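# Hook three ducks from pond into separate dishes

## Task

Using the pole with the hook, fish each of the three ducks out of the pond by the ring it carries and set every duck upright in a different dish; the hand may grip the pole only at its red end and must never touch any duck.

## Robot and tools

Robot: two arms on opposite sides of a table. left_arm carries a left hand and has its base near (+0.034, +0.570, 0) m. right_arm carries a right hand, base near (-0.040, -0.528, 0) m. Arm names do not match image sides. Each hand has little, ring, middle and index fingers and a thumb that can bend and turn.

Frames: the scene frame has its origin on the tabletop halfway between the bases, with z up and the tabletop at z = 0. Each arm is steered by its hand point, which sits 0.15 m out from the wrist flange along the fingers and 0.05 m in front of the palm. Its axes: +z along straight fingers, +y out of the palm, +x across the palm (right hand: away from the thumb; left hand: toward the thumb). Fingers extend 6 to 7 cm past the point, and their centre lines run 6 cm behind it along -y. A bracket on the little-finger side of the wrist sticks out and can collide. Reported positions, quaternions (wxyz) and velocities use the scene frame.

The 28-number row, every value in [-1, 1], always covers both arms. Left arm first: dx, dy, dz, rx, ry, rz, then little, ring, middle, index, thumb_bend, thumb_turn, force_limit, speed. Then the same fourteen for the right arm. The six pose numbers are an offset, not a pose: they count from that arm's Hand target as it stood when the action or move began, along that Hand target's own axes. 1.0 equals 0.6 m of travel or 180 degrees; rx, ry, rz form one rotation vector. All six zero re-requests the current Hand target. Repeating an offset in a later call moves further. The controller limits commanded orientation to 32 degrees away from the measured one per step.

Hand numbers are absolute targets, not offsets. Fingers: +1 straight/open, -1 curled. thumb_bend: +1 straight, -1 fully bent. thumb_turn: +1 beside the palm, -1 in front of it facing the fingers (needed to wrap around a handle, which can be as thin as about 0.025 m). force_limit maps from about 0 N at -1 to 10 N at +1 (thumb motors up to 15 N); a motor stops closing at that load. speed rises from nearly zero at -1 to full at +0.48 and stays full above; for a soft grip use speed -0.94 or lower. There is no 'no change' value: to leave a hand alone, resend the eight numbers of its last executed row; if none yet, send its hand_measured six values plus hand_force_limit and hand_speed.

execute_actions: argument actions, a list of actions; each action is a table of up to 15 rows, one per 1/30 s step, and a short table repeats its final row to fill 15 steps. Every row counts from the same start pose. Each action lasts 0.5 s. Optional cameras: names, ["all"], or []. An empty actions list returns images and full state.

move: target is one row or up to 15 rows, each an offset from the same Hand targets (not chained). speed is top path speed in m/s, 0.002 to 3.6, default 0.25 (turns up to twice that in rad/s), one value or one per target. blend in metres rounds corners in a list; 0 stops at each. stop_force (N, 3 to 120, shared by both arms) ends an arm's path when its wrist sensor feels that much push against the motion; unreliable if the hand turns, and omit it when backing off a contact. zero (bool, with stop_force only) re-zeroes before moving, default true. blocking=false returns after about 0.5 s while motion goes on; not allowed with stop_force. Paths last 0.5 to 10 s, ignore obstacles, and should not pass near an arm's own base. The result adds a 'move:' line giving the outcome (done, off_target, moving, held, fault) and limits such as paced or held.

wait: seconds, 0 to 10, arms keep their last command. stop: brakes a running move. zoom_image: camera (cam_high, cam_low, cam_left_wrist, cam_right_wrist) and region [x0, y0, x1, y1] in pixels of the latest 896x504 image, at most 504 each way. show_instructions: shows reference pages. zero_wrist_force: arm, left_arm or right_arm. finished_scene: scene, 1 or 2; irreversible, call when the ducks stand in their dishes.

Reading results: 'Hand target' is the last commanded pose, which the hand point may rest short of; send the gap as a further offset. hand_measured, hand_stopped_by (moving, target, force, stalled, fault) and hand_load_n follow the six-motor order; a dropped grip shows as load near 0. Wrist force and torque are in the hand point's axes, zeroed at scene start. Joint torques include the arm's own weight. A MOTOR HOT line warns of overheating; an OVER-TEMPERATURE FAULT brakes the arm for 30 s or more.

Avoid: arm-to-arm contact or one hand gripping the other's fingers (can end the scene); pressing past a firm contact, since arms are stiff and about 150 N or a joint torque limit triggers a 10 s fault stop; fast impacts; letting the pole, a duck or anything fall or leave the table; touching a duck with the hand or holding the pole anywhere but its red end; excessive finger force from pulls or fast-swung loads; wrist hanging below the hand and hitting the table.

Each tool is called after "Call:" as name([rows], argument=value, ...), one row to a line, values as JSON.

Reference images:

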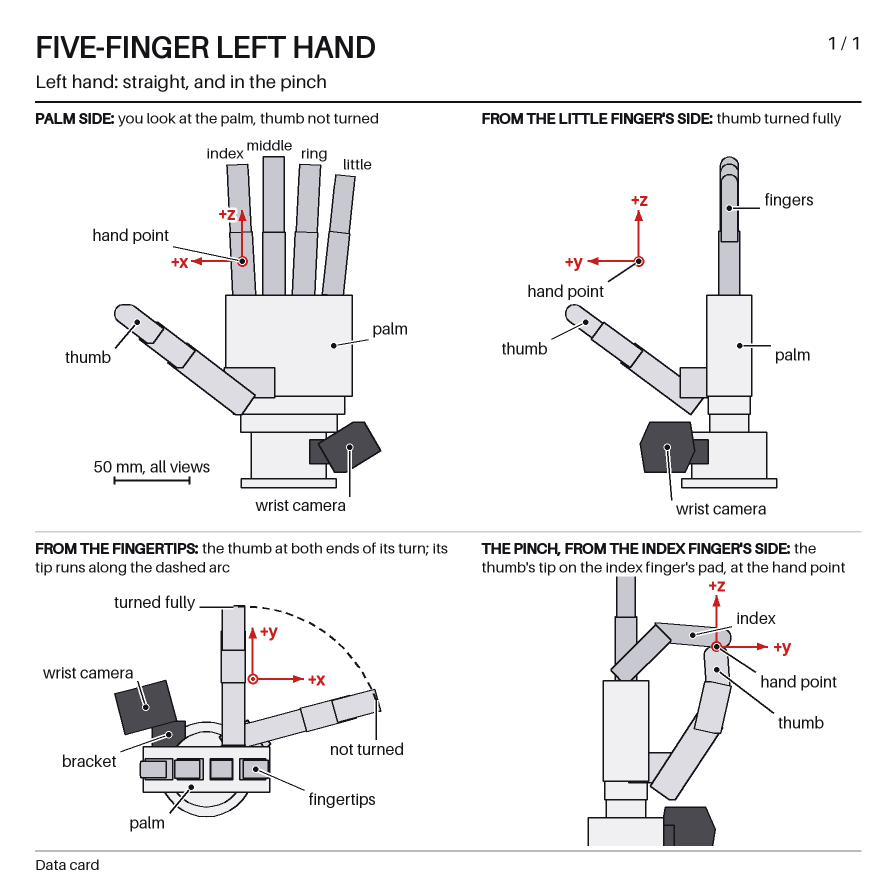

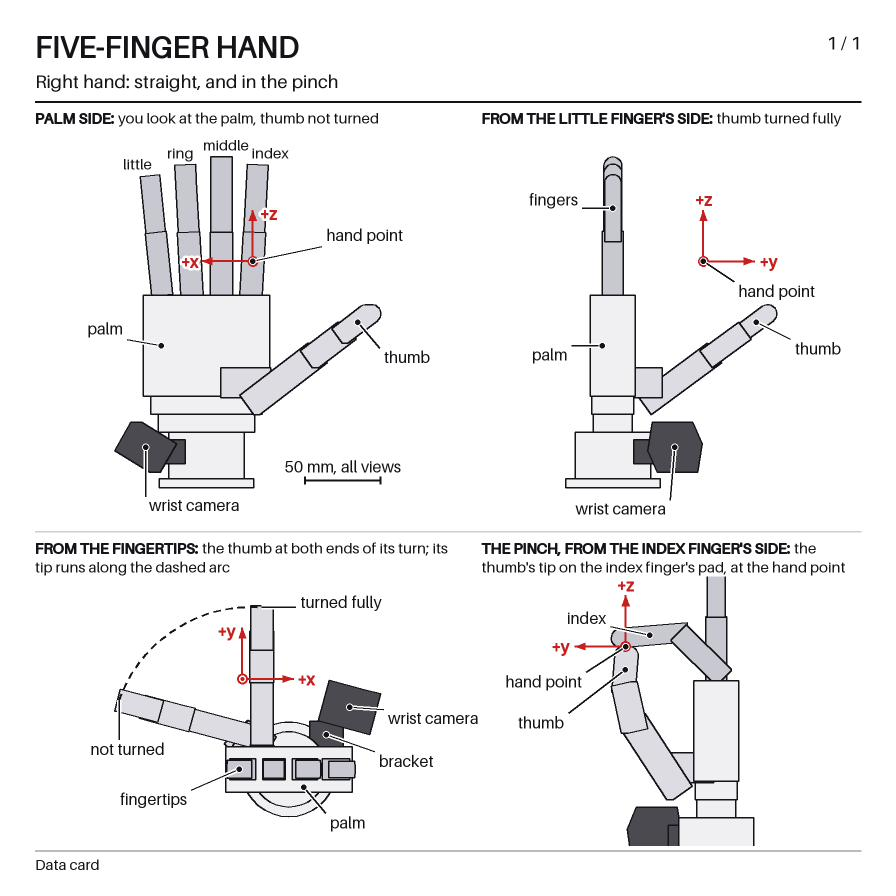

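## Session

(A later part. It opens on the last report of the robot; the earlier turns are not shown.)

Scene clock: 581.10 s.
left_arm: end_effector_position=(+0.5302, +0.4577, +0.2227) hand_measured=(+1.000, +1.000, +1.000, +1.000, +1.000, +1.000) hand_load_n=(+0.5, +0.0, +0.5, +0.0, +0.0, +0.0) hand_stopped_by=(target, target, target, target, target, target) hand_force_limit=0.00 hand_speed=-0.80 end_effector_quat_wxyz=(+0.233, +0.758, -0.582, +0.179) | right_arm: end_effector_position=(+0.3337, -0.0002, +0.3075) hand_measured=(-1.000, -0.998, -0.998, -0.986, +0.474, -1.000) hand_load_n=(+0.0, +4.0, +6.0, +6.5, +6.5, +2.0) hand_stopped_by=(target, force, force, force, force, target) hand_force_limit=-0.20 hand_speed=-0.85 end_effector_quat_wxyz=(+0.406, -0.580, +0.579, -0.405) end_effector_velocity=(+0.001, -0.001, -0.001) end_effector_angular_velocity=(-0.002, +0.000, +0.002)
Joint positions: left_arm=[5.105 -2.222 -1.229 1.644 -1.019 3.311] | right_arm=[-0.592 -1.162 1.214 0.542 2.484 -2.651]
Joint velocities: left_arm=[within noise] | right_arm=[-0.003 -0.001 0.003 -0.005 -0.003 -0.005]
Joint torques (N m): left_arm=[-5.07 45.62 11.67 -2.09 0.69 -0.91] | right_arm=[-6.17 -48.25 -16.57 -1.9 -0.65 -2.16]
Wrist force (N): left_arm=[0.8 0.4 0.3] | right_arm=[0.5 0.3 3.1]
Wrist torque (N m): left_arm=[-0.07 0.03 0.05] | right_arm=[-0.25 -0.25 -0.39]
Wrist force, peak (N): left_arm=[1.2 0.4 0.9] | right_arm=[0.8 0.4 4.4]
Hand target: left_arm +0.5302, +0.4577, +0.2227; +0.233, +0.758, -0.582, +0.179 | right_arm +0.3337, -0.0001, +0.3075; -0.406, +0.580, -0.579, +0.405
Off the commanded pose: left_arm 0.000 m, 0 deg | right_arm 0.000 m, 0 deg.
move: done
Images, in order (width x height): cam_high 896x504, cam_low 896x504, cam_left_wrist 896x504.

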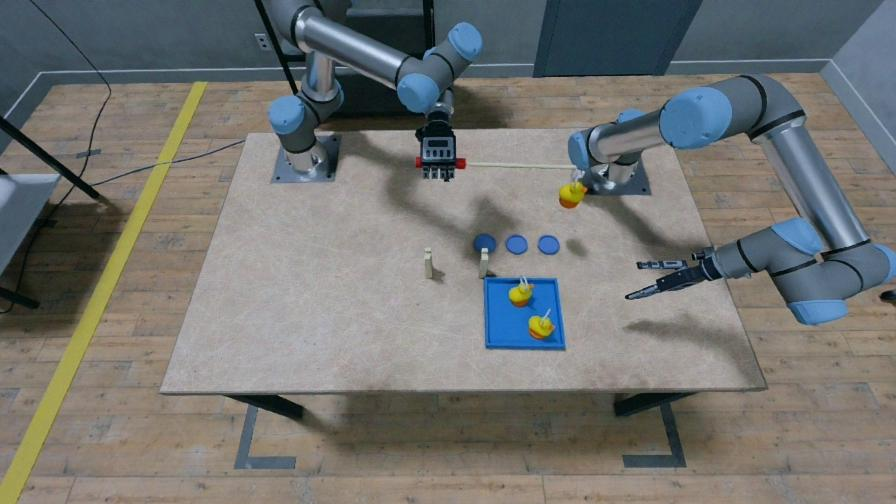

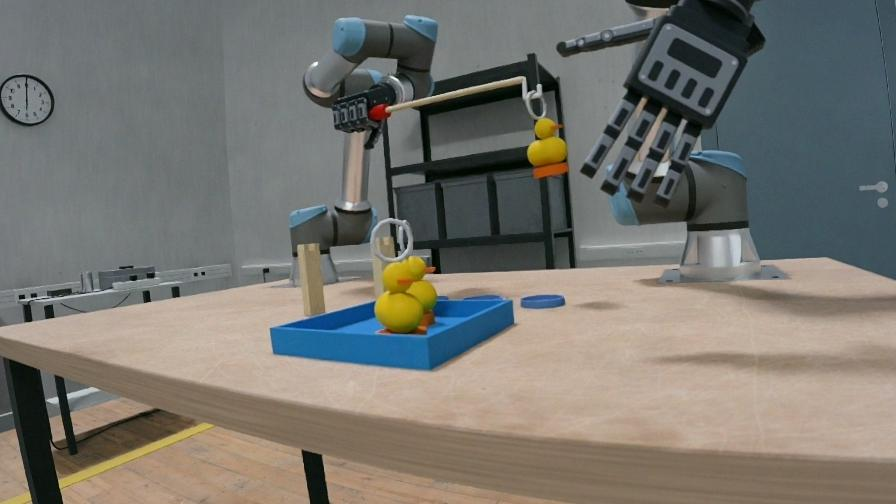

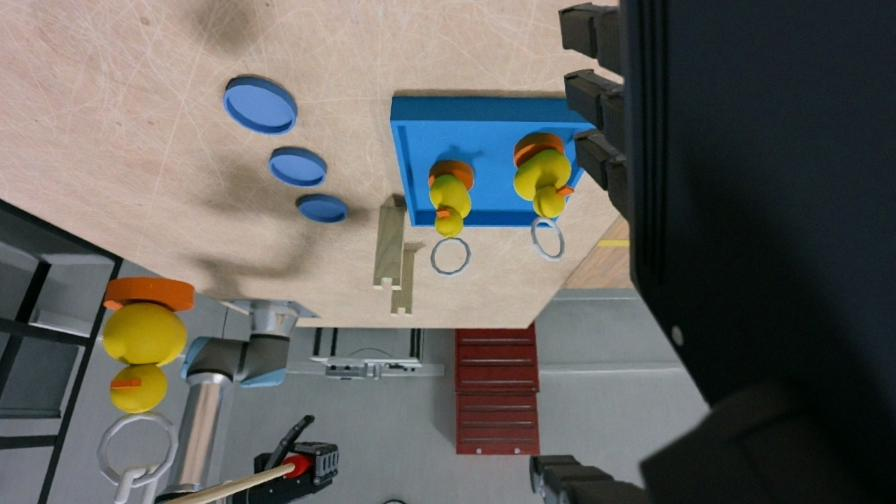

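Call:
move(target=[0, 0, 0, 0, 0, 0, 1, 1, 1, 1, 1, 1, 0, -0.8, 0, 0.2036, 0.0741, 0, 0, 0, -1, -1, -1, -1, -1, -1, -0.2, -0.85], speed=0.1, cameras=["cam_high", "cam_low", "cam_left_wrist"])

Call:
zoom_image(camera="cam_high", region=[510, 190, 590, 260])

Call:
zoom_image(camera="cam_left_wrist", region=[190, 60, 360, 260])

Call:
zoom_image(camera="cam_low", region=[460, 180, 620, 330])

Scene clock: 605.47 s.
left_arm: end_effector_position=(+0.5302, +0.4577, +0.2227) hand_measured=(+1.000, +1.000, +1.000, +1.000, +1.000, +1.000) hand_load_n=(+0.0, +0.0, +0.0, +0.0, +0.0, +0.0) hand_stopped_by=(target, target, target, target, target, target) hand_force_limit=0.00 hand_speed=-0.80 end_effector_quat_wxyz=(+0.233, +0.758, -0.582, +0.179) | right_arm: end_effector_position=(+0.3337, -0.0002, +0.1775) hand_measured=(-1.000, -0.998, -0.998, -0.986, +0.474, -1.000) hand_load_n=(+0.0, +4.0, +6.0, +6.5, +6.5, +1.5) hand_stopped_by=(target, force, force, force, force, target) hand_force_limit=-0.20 hand_speed=-0.85 end_effector_quat_wxyz=(+0.406, -0.580, +0.579, -0.405)
Joint positions: left_arm=[5.105 -2.222 -1.229 1.644 -1.019 3.311] | right_arm=[-0.592 -1.098 1.459 0.232 2.484 -2.651]
Joint torques (N m): left_arm=[-4.05 45.43 11.02 -2.53 0.53 -0.83] | right_arm=[-5.16 -49.01 -23.14 2.46 -0.62 -1.47]
Wrist force (N): left_arm=[0.7 0.2 0.5] | right_arm=[0.8 0.2 3.0]
Wrist torque (N m): left_arm=[-0.12 0.06 0.04] | right_arm=[-0.29 -0.24 -0.36]
Wrist force, peak (N): left_arm=[1.2 0.5 0.8] | right_arm=[0.7 1.8 3.4]
Hand target: left_arm +0.5302, +0.4577, +0.2227; +0.233, +0.758, -0.582, +0.179 | right_arm +0.3337, -0.0002, +0.1775; -0.406, +0.580, -0.579, +0.405
Off the commanded pose: left_arm 0.000 m, 0 deg | right_arm 0.000 m, 0 deg.
move: done
Images, in order (width x height): cam_high 896x504, cam_low 896x504, cam_left_wrist 896x504.

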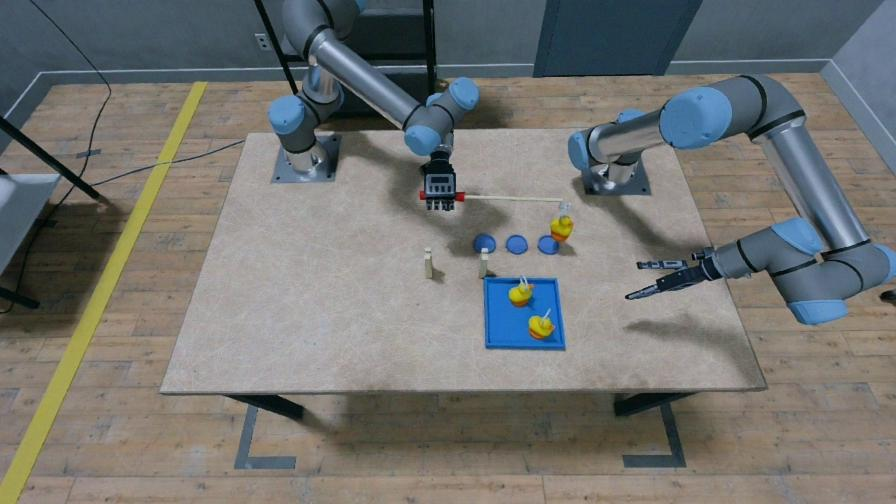

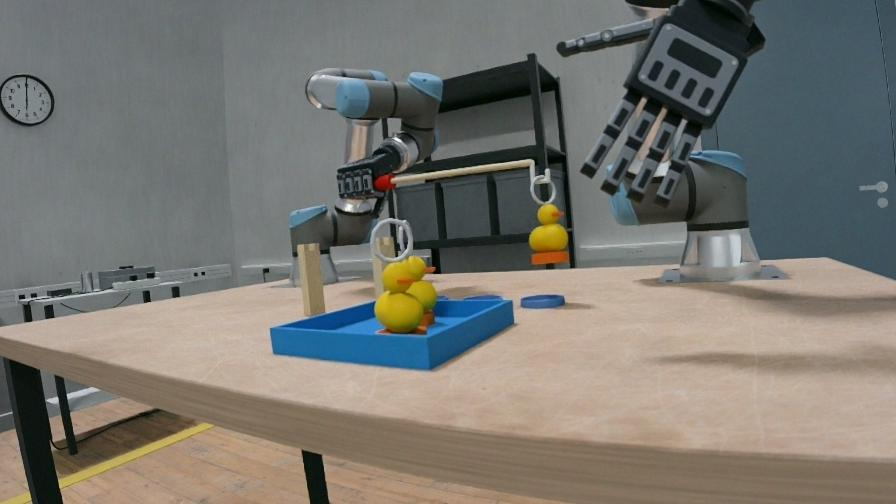

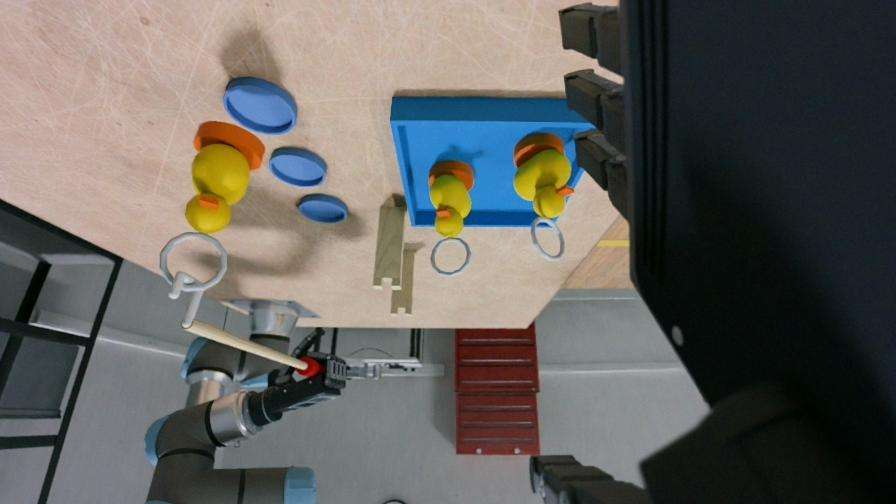

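Scaled by 6.300 from the camera's 896x504 image, which has a finer 1280x720 frame.

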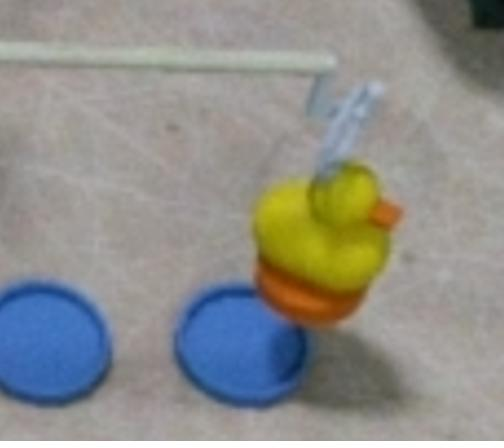

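Scaled by 2.520 from the camera's 896x504 image, which has a finer 1280x720 frame.

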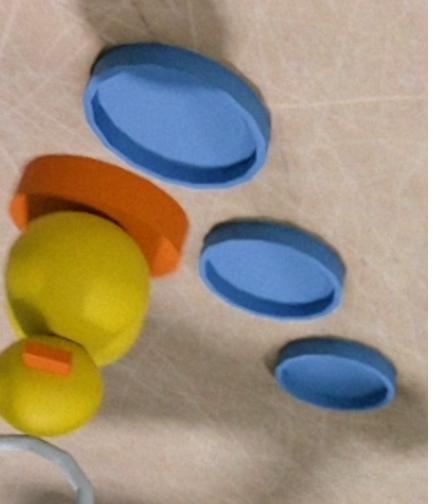

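Scaled by 3.150 from the camera's 896x504 image, which has a finer 1280x720 frame.

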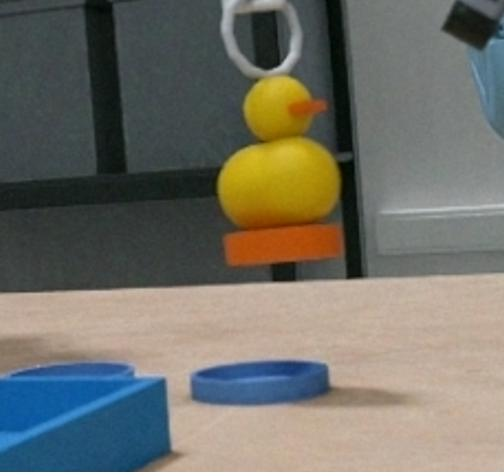

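Call:
move(target=[0, 0, 0, 0, 0, 0, 1, 1, 1, 1, 1, 1, 0, -0.8, 0.0233, 0.0357, 0.0237, 0, 0, 0, -1, -1, -1, -1, -1, -1, -0.2, -0.85], speed=0.06, cameras=["cam_high", "cam_low", "cam_left_wrist"])

Call:
zoom_image(camera="cam_high", region=[510, 190, 590, 260])

Call:
zoom_image(camera="cam_left_wrist", region=[190, 60, 360, 260])

Call:
zoom_image(camera="cam_low", region=[480, 200, 600, 320])

Scene clock: 646.70 s.
left_arm: end_effector_position=(+0.5302, +0.4577, +0.2227) hand_measured=(+1.000, +1.000, +1.000, +1.000, +1.000, +1.000) hand_load_n=(+0.0, +0.0, +0.0, +0.0, +0.0, +0.0) hand_stopped_by=(target, target, target, target, target, target) hand_force_limit=0.00 hand_speed=-0.80 end_effector_quat_wxyz=(+0.233, +0.758, -0.582, +0.179) | right_arm: end_effector_position=(+0.3398, -0.0142, +0.1526) hand_measured=(-1.000, -0.998, -0.998, -0.986, +0.474, -1.000) hand_load_n=(+0.0, +3.5, +6.0, +6.5, +6.5, +1.5) hand_stopped_by=(target, force, force, force, force, target) hand_force_limit=-0.20 hand_speed=-0.85 end_effector_quat_wxyz=(+0.406, -0.580, +0.579, -0.405)
Joint positions: left_arm=[5.105 -2.222 -1.229 1.644 -1.019 3.311] | right_arm=[-0.617 -1.105 1.536 0.144 2.462 -2.674]
Joint torques (N m): left_arm=[-2.21 46.11 11.49 -3.06 0.34 -0.93] | right_arm=[6.55 -45.49 -26.99 2.74 1.98 2.56]
Wrist force (N): left_arm=[0.8 0.3 0.9] | right_arm=[0.4 0.6 3.3]
Wrist torque (N m): left_arm=[-0.11 0.04 0.05] | right_arm=[-0.24 -0.22 -0.34]
Wrist force, peak (N): left_arm=[1.2 0.6 0.8] | right_arm=[1.0 1.2 3.7]
Hand target: left_arm +0.5302, +0.4577, +0.2227; +0.233, +0.758, -0.582, +0.179 | right_arm +0.3397, -0.0141, +0.1525; -0.406, +0.580, -0.579, +0.405
Off the commanded pose: left_arm 0.000 m, 0 deg | right_arm 0.000 m, 0 deg.
move: done
Images, in order (width x height): cam_high 896x504, cam_low 896x504, cam_left_wrist 896x504.

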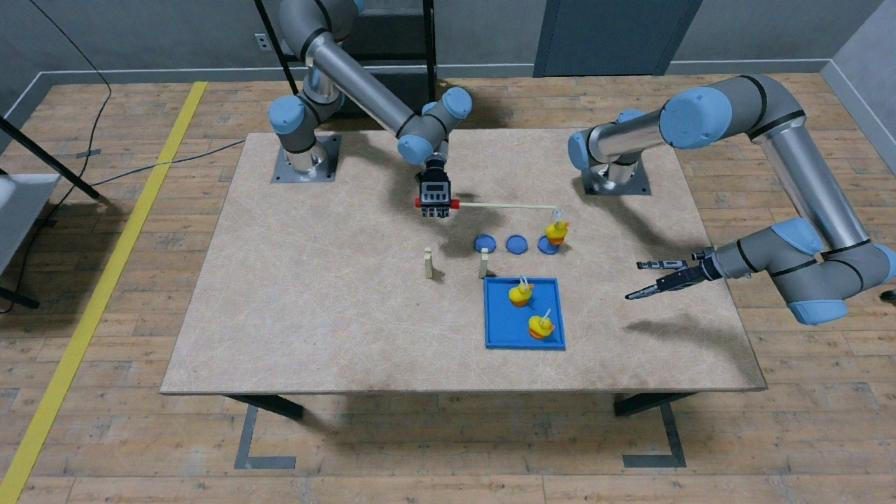

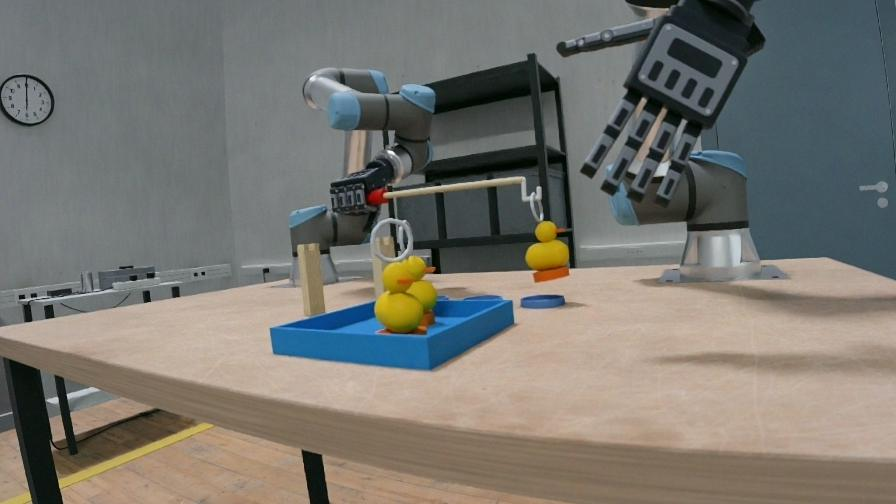

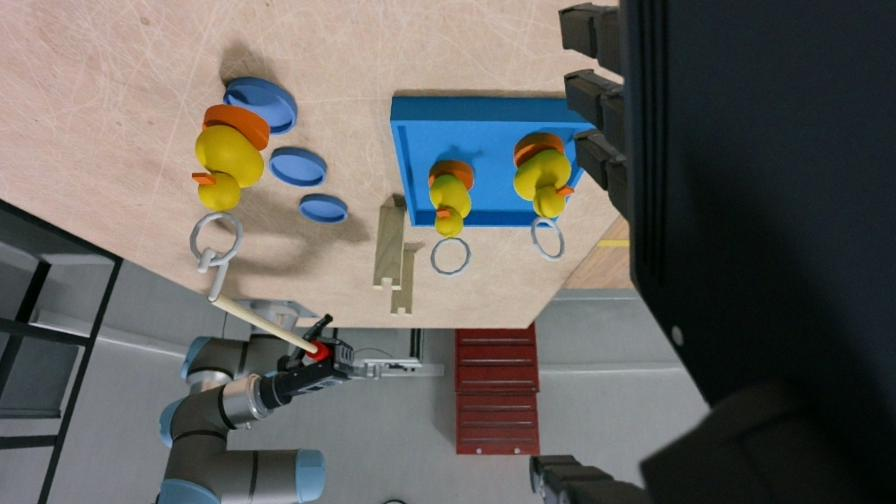

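Scaled by 6.300 from the camera's 896x504 image, which has a finer 1280x720 frame.

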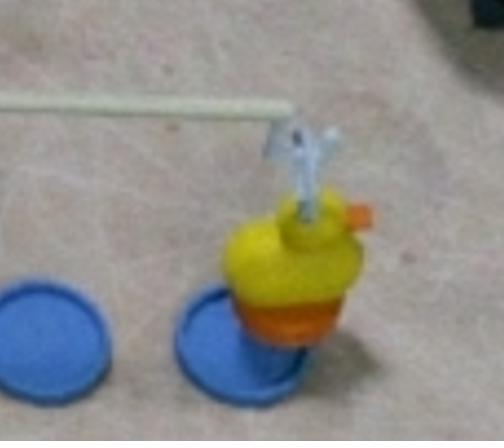

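Scaled by 2.520 from the camera's 896x504 image, which has a finer 1280x720 frame.

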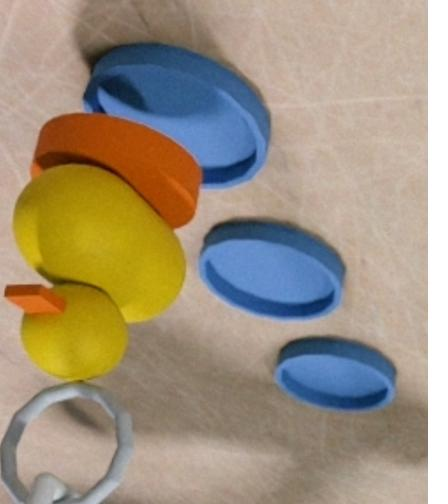

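Scaled by 4.200 from the camera's 896x504 image, which has a finer 1280x720 frame.

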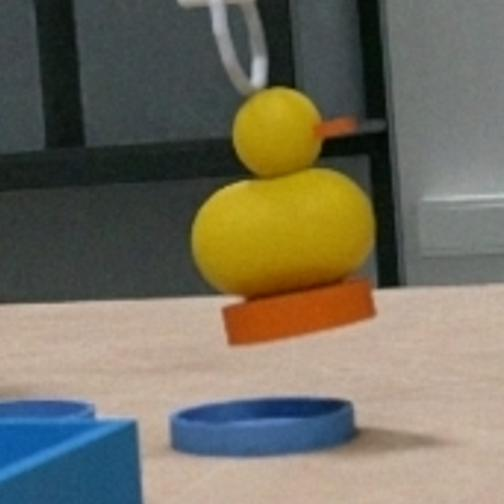

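Call:
wait(seconds=1, cameras=["cam_high", "cam_low", "cam_left_wrist"])

Call:
zoom_image(camera="cam_high", region=[510, 190, 590, 260])

Call:
zoom_image(camera="cam_left_wrist", region=[190, 60, 360, 310])

Call:
zoom_image(camera="cam_low", region=[480, 160, 600, 320])

Scene clock: 657.13 s.
left_arm: end_effector_position=(+0.5302, +0.4577, +0.2227) hand_measured=(+1.000, +1.000, +1.000, +1.000, +1.000, +1.000) hand_load_n=(+0.0, +0.0, +0.0, +0.0, +0.0, +0.0) hand_stopped_by=(target, target, target, target, target, target) hand_force_limit=0.00 hand_speed=-0.80 end_effector_quat_wxyz=(+0.233, +0.758, -0.582, +0.179) | right_arm: end_effector_position=(+0.3397, -0.0141, +0.1525) hand_measured=(-1.000, -0.998, -0.998, -0.986, +0.474, -1.000) hand_load_n=(+0.0, +3.5, +6.0, +6.5, +6.5, +2.0) hand_stopped_by=(target, force, force, force, force, target) hand_force_limit=-0.20 hand_speed=-0.85 end_effector_quat_wxyz=(+0.406, -0.580, +0.579, -0.405)
Joint positions: left_arm=[5.105 -2.222 -1.229 1.644 -1.019 3.311] | right_arm=[-0.617 -1.105 1.536 0.144 2.463 -2.674]
Joint torques (N m): left_arm=[-1.02 45.84 11.5 -3.24 0.29 -0.77] | right_arm=[4.39 -34.47 -16.14 -1.39 1.01 1.59]
Wrist force (N): left_arm=[0.8 0.2 0.9] | right_arm=[0.6 0.5 3.1]
Wrist torque (N m): left_arm=[-0.12 0.06 0.05] | right_arm=[-0.24 -0.21 -0.36]
Wrist force, peak (N): left_arm=[1.1 0.6 0.6] | right_arm=[0.8 0.7 3.4]
Hand target: left_arm +0.5302, +0.4577, +0.2227; +0.233, +0.758, -0.582, +0.179 | right_arm +0.3397, -0.0141, +0.1525; -0.406, +0.580, -0.579, +0.405
Off the commanded pose: left_arm 0.000 m, 0 deg | right_arm 0.000 m, 0 deg.
wait: 1.00 s; at rest from the start
Images, in order (width x height): cam_high 896x504, cam_low 896x504, cam_left_wrist 896x504.

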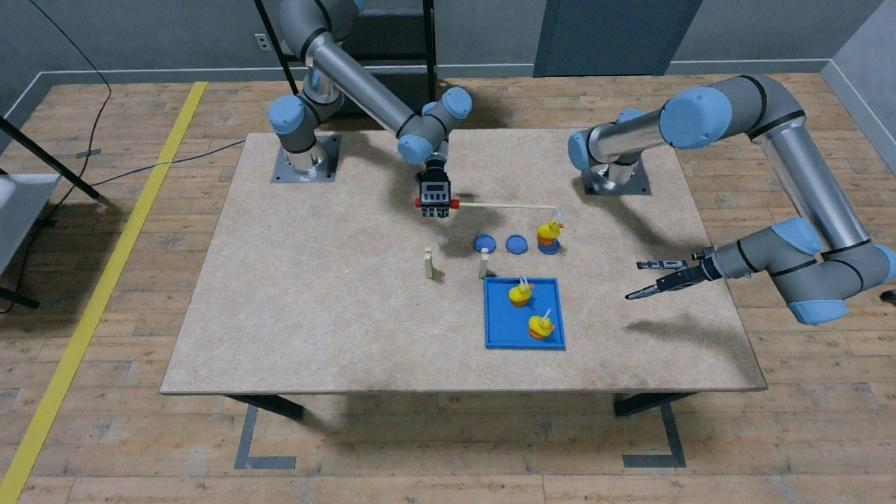

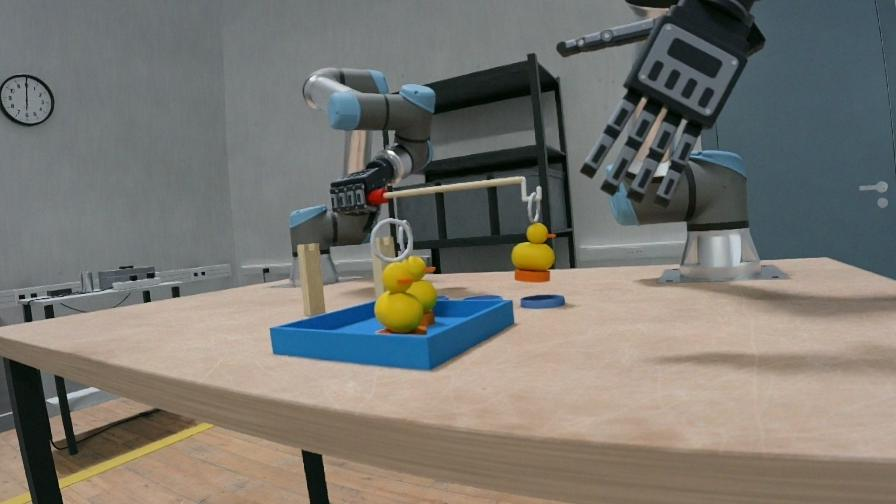

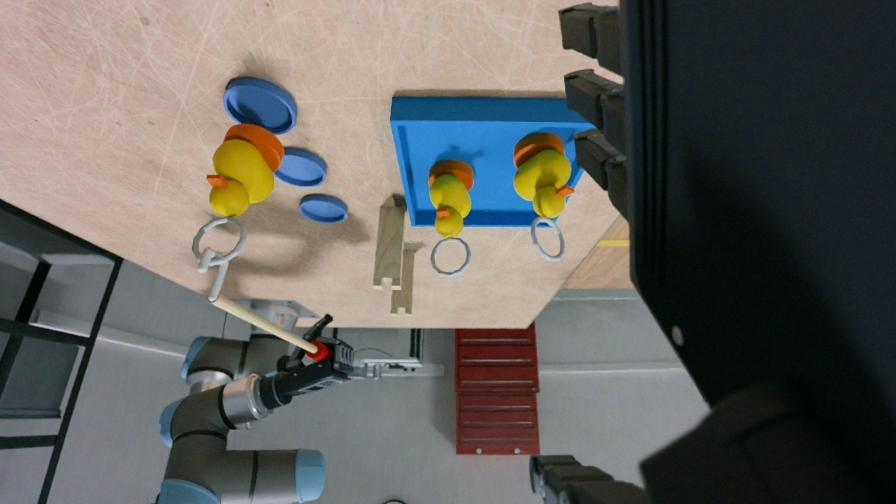

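Scaled by 6.300 from the camera's 896x504 image, which has a finer 1280x720 frame.

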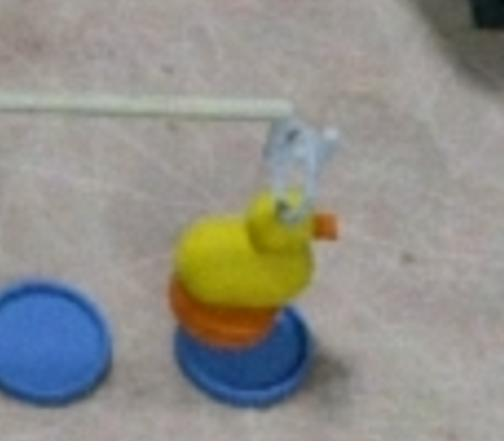

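Scaled by 2.016 from the camera's 896x504 image, which has a finer 1280x720 frame.

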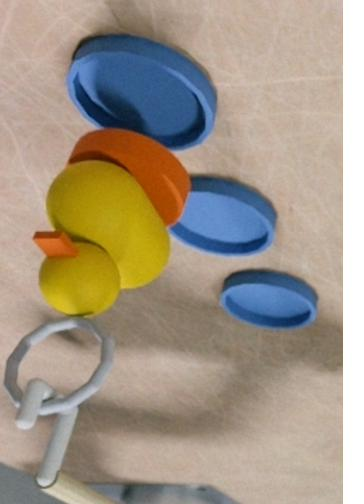

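Scaled by 3.150 from the camera's 896x504 image, which has a finer 1280x720 frame.

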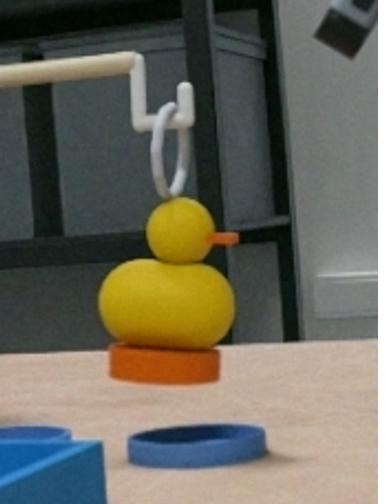

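Call:
move(target=[0, 0, 0, 0, 0, 0, 1, 1, 1, 1, 1, 1, 0, -0.8, -0.0242, 0.0278, 0.0207, 0, 0, 0, -1, -1, -1, -1, -1, -1, -0.2, -0.85], speed=0.03)

Call:
wait(seconds=3, cameras=["cam_high", "cam_low", "cam_left_wrist"])

Call:
zoom_image(camera="cam_high", region=[510, 190, 590, 260])

Call:
zoom_image(camera="cam_left_wrist", region=[190, 60, 360, 310])

Call:
zoom_image(camera="cam_low", region=[480, 160, 600, 320])

Scene clock: 691.23 s.
left_arm: end_effector_position=(+0.5302, +0.4577, +0.2227) hand_measured=(+1.000, +1.000, +1.000, +1.000, +1.000, +1.000) hand_load_n=(+0.0, +0.0, +0.0, -0.5, +0.0, +0.0) hand_stopped_by=(target, target, target, target, target, target) hand_force_limit=0.00 hand_speed=-0.80 end_effector_quat_wxyz=(+0.233, +0.758, -0.582, +0.179) | right_arm: end_effector_position=(+0.3457, +0.0005, +0.1326) hand_measured=(-1.000, -0.998, -0.998, -0.986, +0.474, -1.000) hand_load_n=(+0.0, +4.0, +5.5, +6.5, +6.5, +2.0) hand_stopped_by=(target, force, force, force, force, target) hand_force_limit=-0.20 hand_speed=-0.85 end_effector_quat_wxyz=(+0.406, -0.579, +0.579, -0.405) end_effector_velocity=(+0.000, +0.000, +0.003) end_effector_angular_velocity=(+0.003, -0.002, +0.000)
Joint positions: left_arm=[5.105 -2.222 -1.229 1.644 -1.019 3.311] | right_arm=[-0.611 -1.049 1.505 0.123 2.468 -2.669]
Joint velocities: left_arm=[within noise] | right_arm=[0 -0.005 0.002 -0.001 0 0]
Joint torques (N m): left_arm=[0.51 45.64 11.49 -3.76 0.14 -0.79] | right_arm=[0.7 -51.87 -13.79 1.46 1.16 1.91]
Wrist force (N): left_arm=[0.7 0.0 0.6] | right_arm=[0.5 0.4 3.0]
Wrist torque (N m): left_arm=[-0.15 0.06 0.04] | right_arm=[-0.24 -0.21 -0.42]
Wrist force, peak (N): left_arm=[1.2 0.5 0.6] | right_arm=[0.6 0.7 3.4]
Hand target: left_arm +0.5302, +0.4577, +0.2227; +0.233, +0.758, -0.582, +0.179 | right_arm +0.3457, +0.0004, +0.1326; -0.406, +0.580, -0.579, +0.405
Off the commanded pose: left_arm 0.000 m, 0 deg | right_arm 0.000 m, 0 deg.
move: done

Scene clock: 694.23 s.
left_arm: end_effector_position=(+0.5302, +0.4577, +0.2227) hand_measured=(+1.000, +1.000, +1.000, +1.000, +1.000, +1.000) hand_load_n=(+0.0, +0.0, +0.0, +0.0, +0.0, +0.0) hand_stopped_by=(target, target, target, target, target, target) hand_force_limit=0.00 hand_speed=-0.80 end_effector_quat_wxyz=(+0.233, +0.758, -0.582, +0.179) | right_arm: end_effector_position=(+0.3457, +0.0004, +0.1326) hand_measured=(-1.000, -0.998, -0.998, -0.986, +0.474, -1.000) hand_load_n=(+0.0, +4.0, +5.5, +6.5, +6.5, +2.0) hand_stopped_by=(target, force, force, force, force, target) hand_force_limit=-0.20 hand_speed=-0.85 end_effector_quat_wxyz=(+0.406, -0.580, +0.579, -0.405)
Joint positions: left_arm=[5.105 -2.222 -1.229 1.644 -1.019 3.311] | right_arm=[-0.611 -1.049 1.506 0.124 2.468 -2.669]
Joint torques (N m): left_arm=[-0.7 45.13 11.33 -3.83 0.16 -0.77] | right_arm=[-5.53 -51.26 -13.02 2.55 -0.43 -2.12]
Wrist force (N): left_arm=[0.6 0.3 0.5] | right_arm=[0.6 0.5 3.0]
Wrist torque (N m): left_arm=[-0.10 0.06 0.04] | right_arm=[-0.23 -0.20 -0.42]
Wrist force, peak (N): left_arm=[1.2 0.4 0.4] | right_arm=[0.4 0.9 3.1]
Hand target: left_arm +0.5302, +0.4577, +0.2227; +0.233, +0.758, -0.582, +0.179 | right_arm +0.3457, +0.0004, +0.1326; -0.406, +0.580, -0.579, +0.405
Off the commanded pose: left_arm 0.000 m, 0 deg | right_arm 0.000 m, 0 deg.
wait: 3.00 s; at rest by 0.17 s
Images, in order (width x height): cam_high 896x504, cam_low 896x504, cam_left_wrist 896x504.

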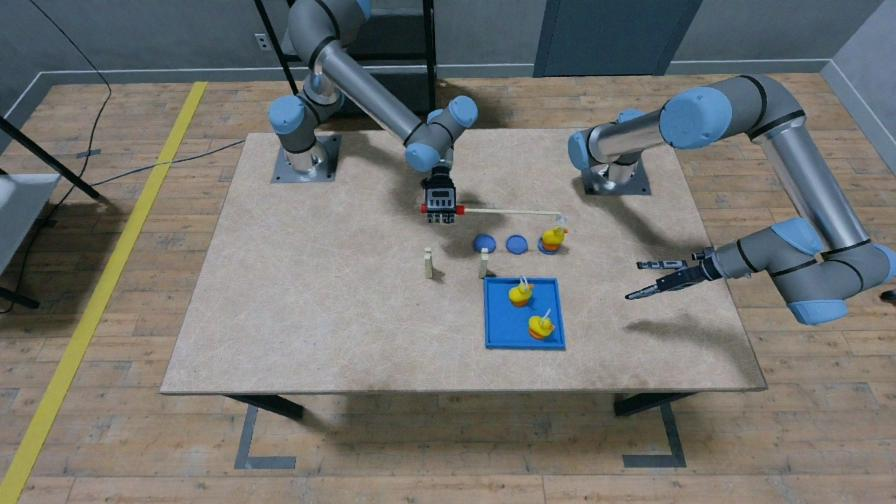

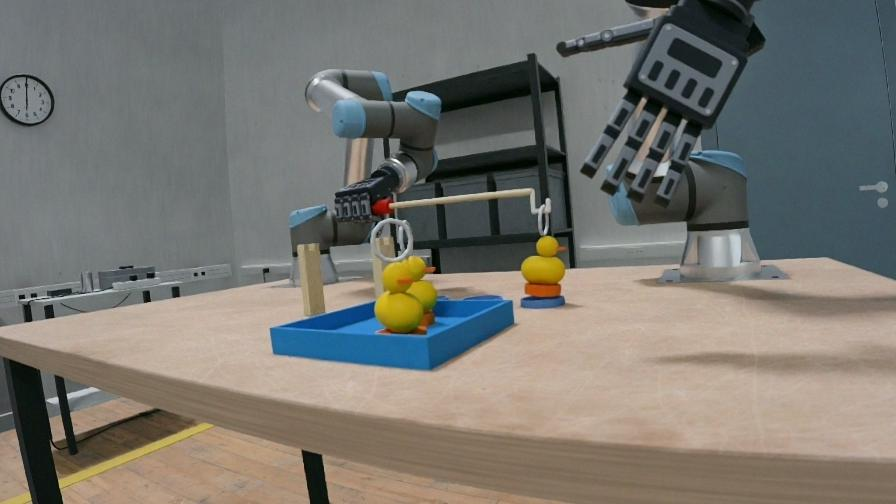

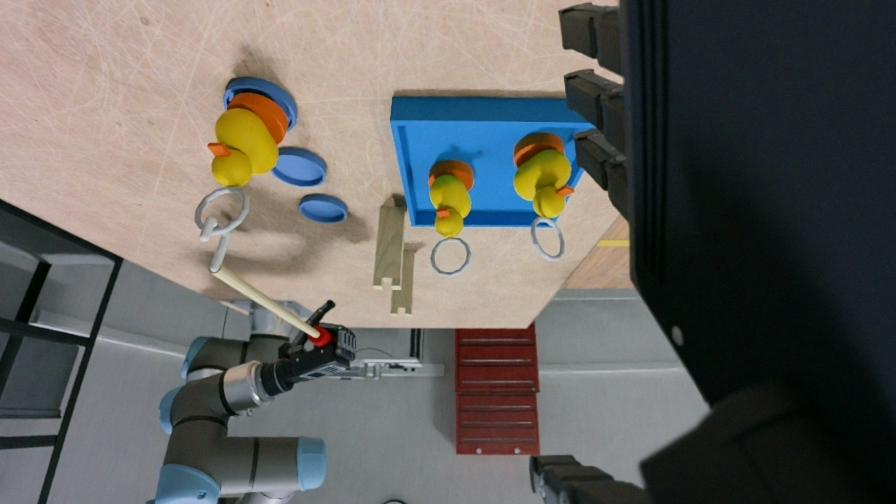

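Scaled by 6.300 from the camera's 896x504 image, which has a finer 1280x720 frame.

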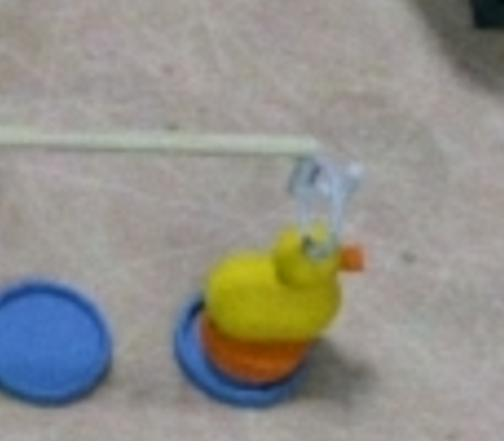

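Scaled by 2.016 from the camera's 896x504 image, which has a finer 1280x720 frame.

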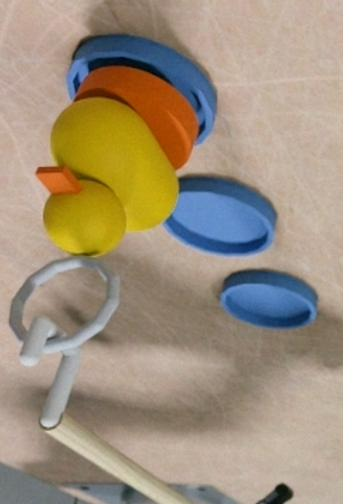

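Scaled by 3.150 from the camera's 896x504 image, which has a finer 1280x720 frame.

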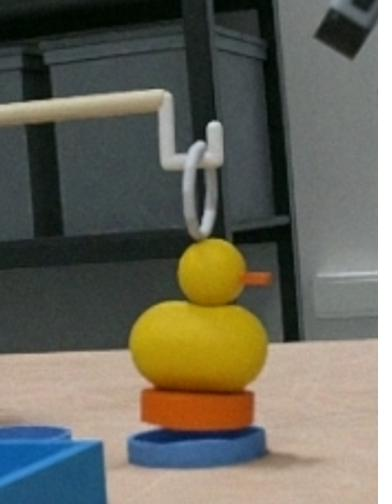

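Call:
move(target=[0, 0, 0, 0, 0, 0, 1, 1, 1, 1, 1, 1, 0, -0.8, 0.0017, 0.0282, 0.0103, 0, 0, 0, -1, -1, -1, -1, -1, -1, -0.2, -0.85], speed=0.02)

Call:
wait(seconds=2, cameras=["cam_high", "cam_low", "cam_left_wrist"])

Call:
zoom_image(camera="cam_high", region=[510, 190, 590, 260])

Call:
zoom_image(camera="cam_left_wrist", region=[190, 60, 360, 310])

Call:
zoom_image(camera="cam_low", region=[480, 160, 600, 320])

Scene clock: 717.73 s.
left_arm: end_effector_position=(+0.5302, +0.4577, +0.2227) hand_measured=(+1.000, +1.000, +1.000, +1.000, +1.000, +1.000) hand_load_n=(+0.0, +0.0, +0.0, +0.0, +0.0, +0.0) hand_stopped_by=(target, target, target, target, target, target) hand_force_limit=0.00 hand_speed=-0.80 end_effector_quat_wxyz=(+0.233, +0.758, -0.582, +0.179) | right_arm: end_effector_position=(+0.3457, -0.0007, +0.1144) hand_measured=(-1.000, -0.998, -0.998, -0.986, +0.474, -1.000) hand_load_n=(+0.0, +4.0, +6.0, +6.0, +6.5, +2.0) hand_stopped_by=(target, force, force, force, force, target) hand_force_limit=-0.20 hand_speed=-0.85 end_effector_quat_wxyz=(+0.406, -0.580, +0.579, -0.405)
Joint positions: left_arm=[5.105 -2.222 -1.229 1.644 -1.019 3.311] | right_arm=[-0.612 -1.032 1.53 0.081 2.467 -2.67]
Joint torques (N m): left_arm=[0.83 46.05 10.94 -4.09 -0.07 -0.73] | right_arm=[-6.23 -49.89 -24.5 2.59 -0.47 -2.6]
Wrist force (N): left_arm=[0.8 0.3 0.4] | right_arm=[0.6 -0.3 2.8]
Wrist torque (N m): left_arm=[-0.09 0.04 0.05] | right_arm=[-0.27 -0.29 -0.21]
Wrist force, peak (N): left_arm=[1.1 0.4 0.8] | right_arm=[0.4 0.6 3.3]
Hand target: left_arm +0.5302, +0.4577, +0.2227; +0.233, +0.758, -0.582, +0.179 | right_arm +0.3457, -0.0006, +0.1146; -0.406, +0.580, -0.579, +0.405
Off the commanded pose: left_arm 0.000 m, 0 deg | right_arm 0.000 m, 0 deg.
move: done

Scene clock: 719.73 s.
left_arm: end_effector_position=(+0.5302, +0.4577, +0.2227) hand_measured=(+1.000, +1.000, +1.000, +1.000, +1.000, +1.000) hand_load_n=(+0.0, +0.0, +0.0, +0.0, +0.0, +0.0) hand_stopped_by=(target, target, target, target, target, target) hand_force_limit=0.00 hand_speed=-0.80 end_effector_quat_wxyz=(+0.233, +0.758, -0.582, +0.179) | right_arm: end_effector_position=(+0.3457, -0.0006, +0.1146) hand_measured=(-1.000, -0.998, -0.998, -0.986, +0.474, -1.000) hand_load_n=(+0.0, +4.0, +6.0, +6.0, +6.5, +2.0) hand_stopped_by=(target, force, force, force, force, target) hand_force_limit=-0.20 hand_speed=-0.85 end_effector_quat_wxyz=(+0.406, -0.580, +0.579, -0.405)
Joint positions: left_arm=[5.105 -2.222 -1.229 1.644 -1.019 3.311] | right_arm=[-0.612 -1.032 1.529 0.082 2.467 -2.67]
Joint torques (N m): left_arm=[0.48 45.58 11.34 -4.12 -0.12 -0.76] | right_arm=[2.22 -49.93 -25.93 3.29 0.79 -1.93]
Wrist force (N): left_arm=[0.8 0.3 0.6] | right_arm=[0.7 -0.3 2.8]
Wrist torque (N m): left_arm=[-0.09 0.04 0.05] | right_arm=[-0.26 -0.29 -0.21]
Wrist force, peak (N): left_arm=[1.0 0.3 0.6] | right_arm=[0.7 0.1 3.1]
Hand target: left_arm +0.5302, +0.4577, +0.2227; +0.233, +0.758, -0.582, +0.179 | right_arm +0.3457, -0.0006, +0.1146; -0.406, +0.580, -0.579, +0.405
Off the commanded pose: left_arm 0.000 m, 0 deg | right_arm 0.000 m, 0 deg.
wait: 2.00 s; at rest by 0.17 s
Images, in order (width x height): cam_high 896x504, cam_low 896x504, cam_left_wrist 896x504.

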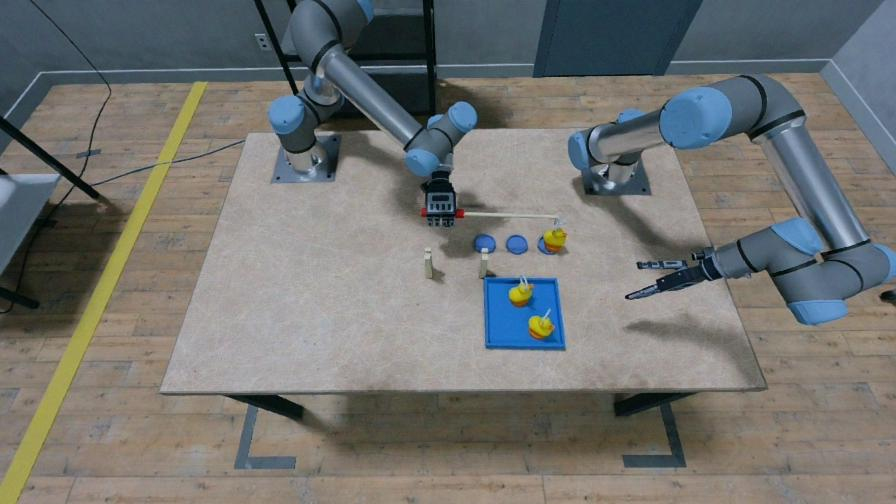

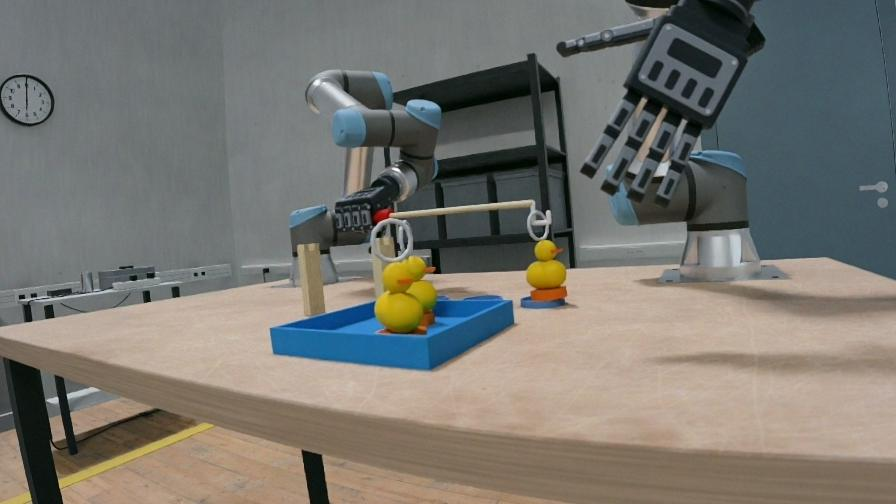

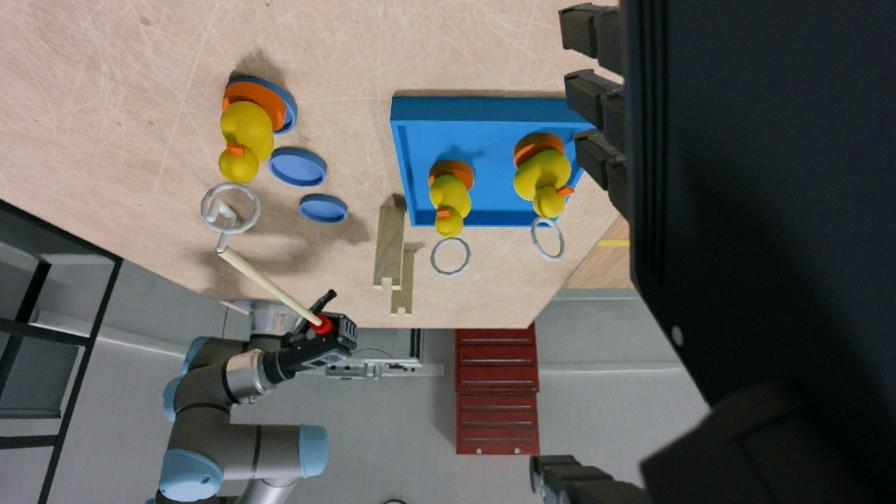

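Scaled by 6.300 from the camera's 896x504 image, which has a finer 1280x720 frame.

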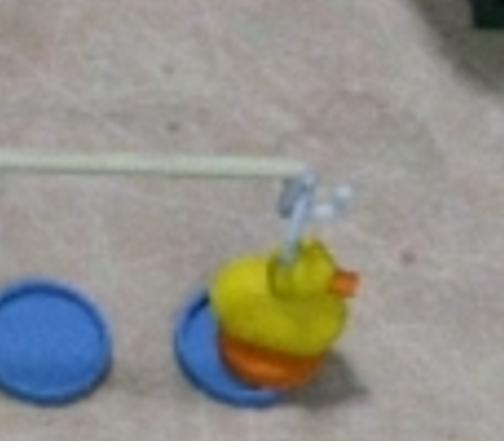

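Scaled by 2.016 from the camera's 896x504 image, which has a finer 1280x720 frame.

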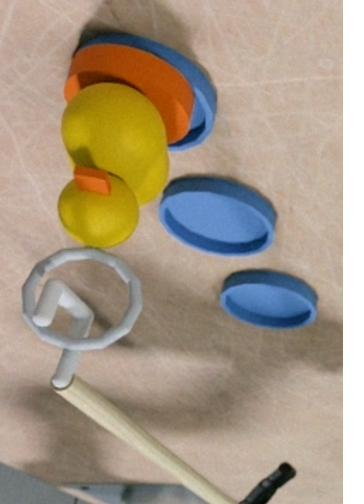

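Scaled by 3.150 from the camera's 896x504 image, which has a finer 1280x720 frame.

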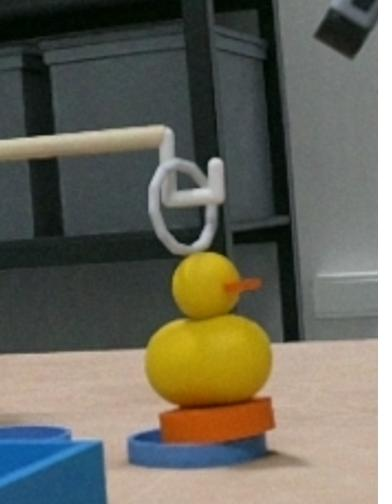

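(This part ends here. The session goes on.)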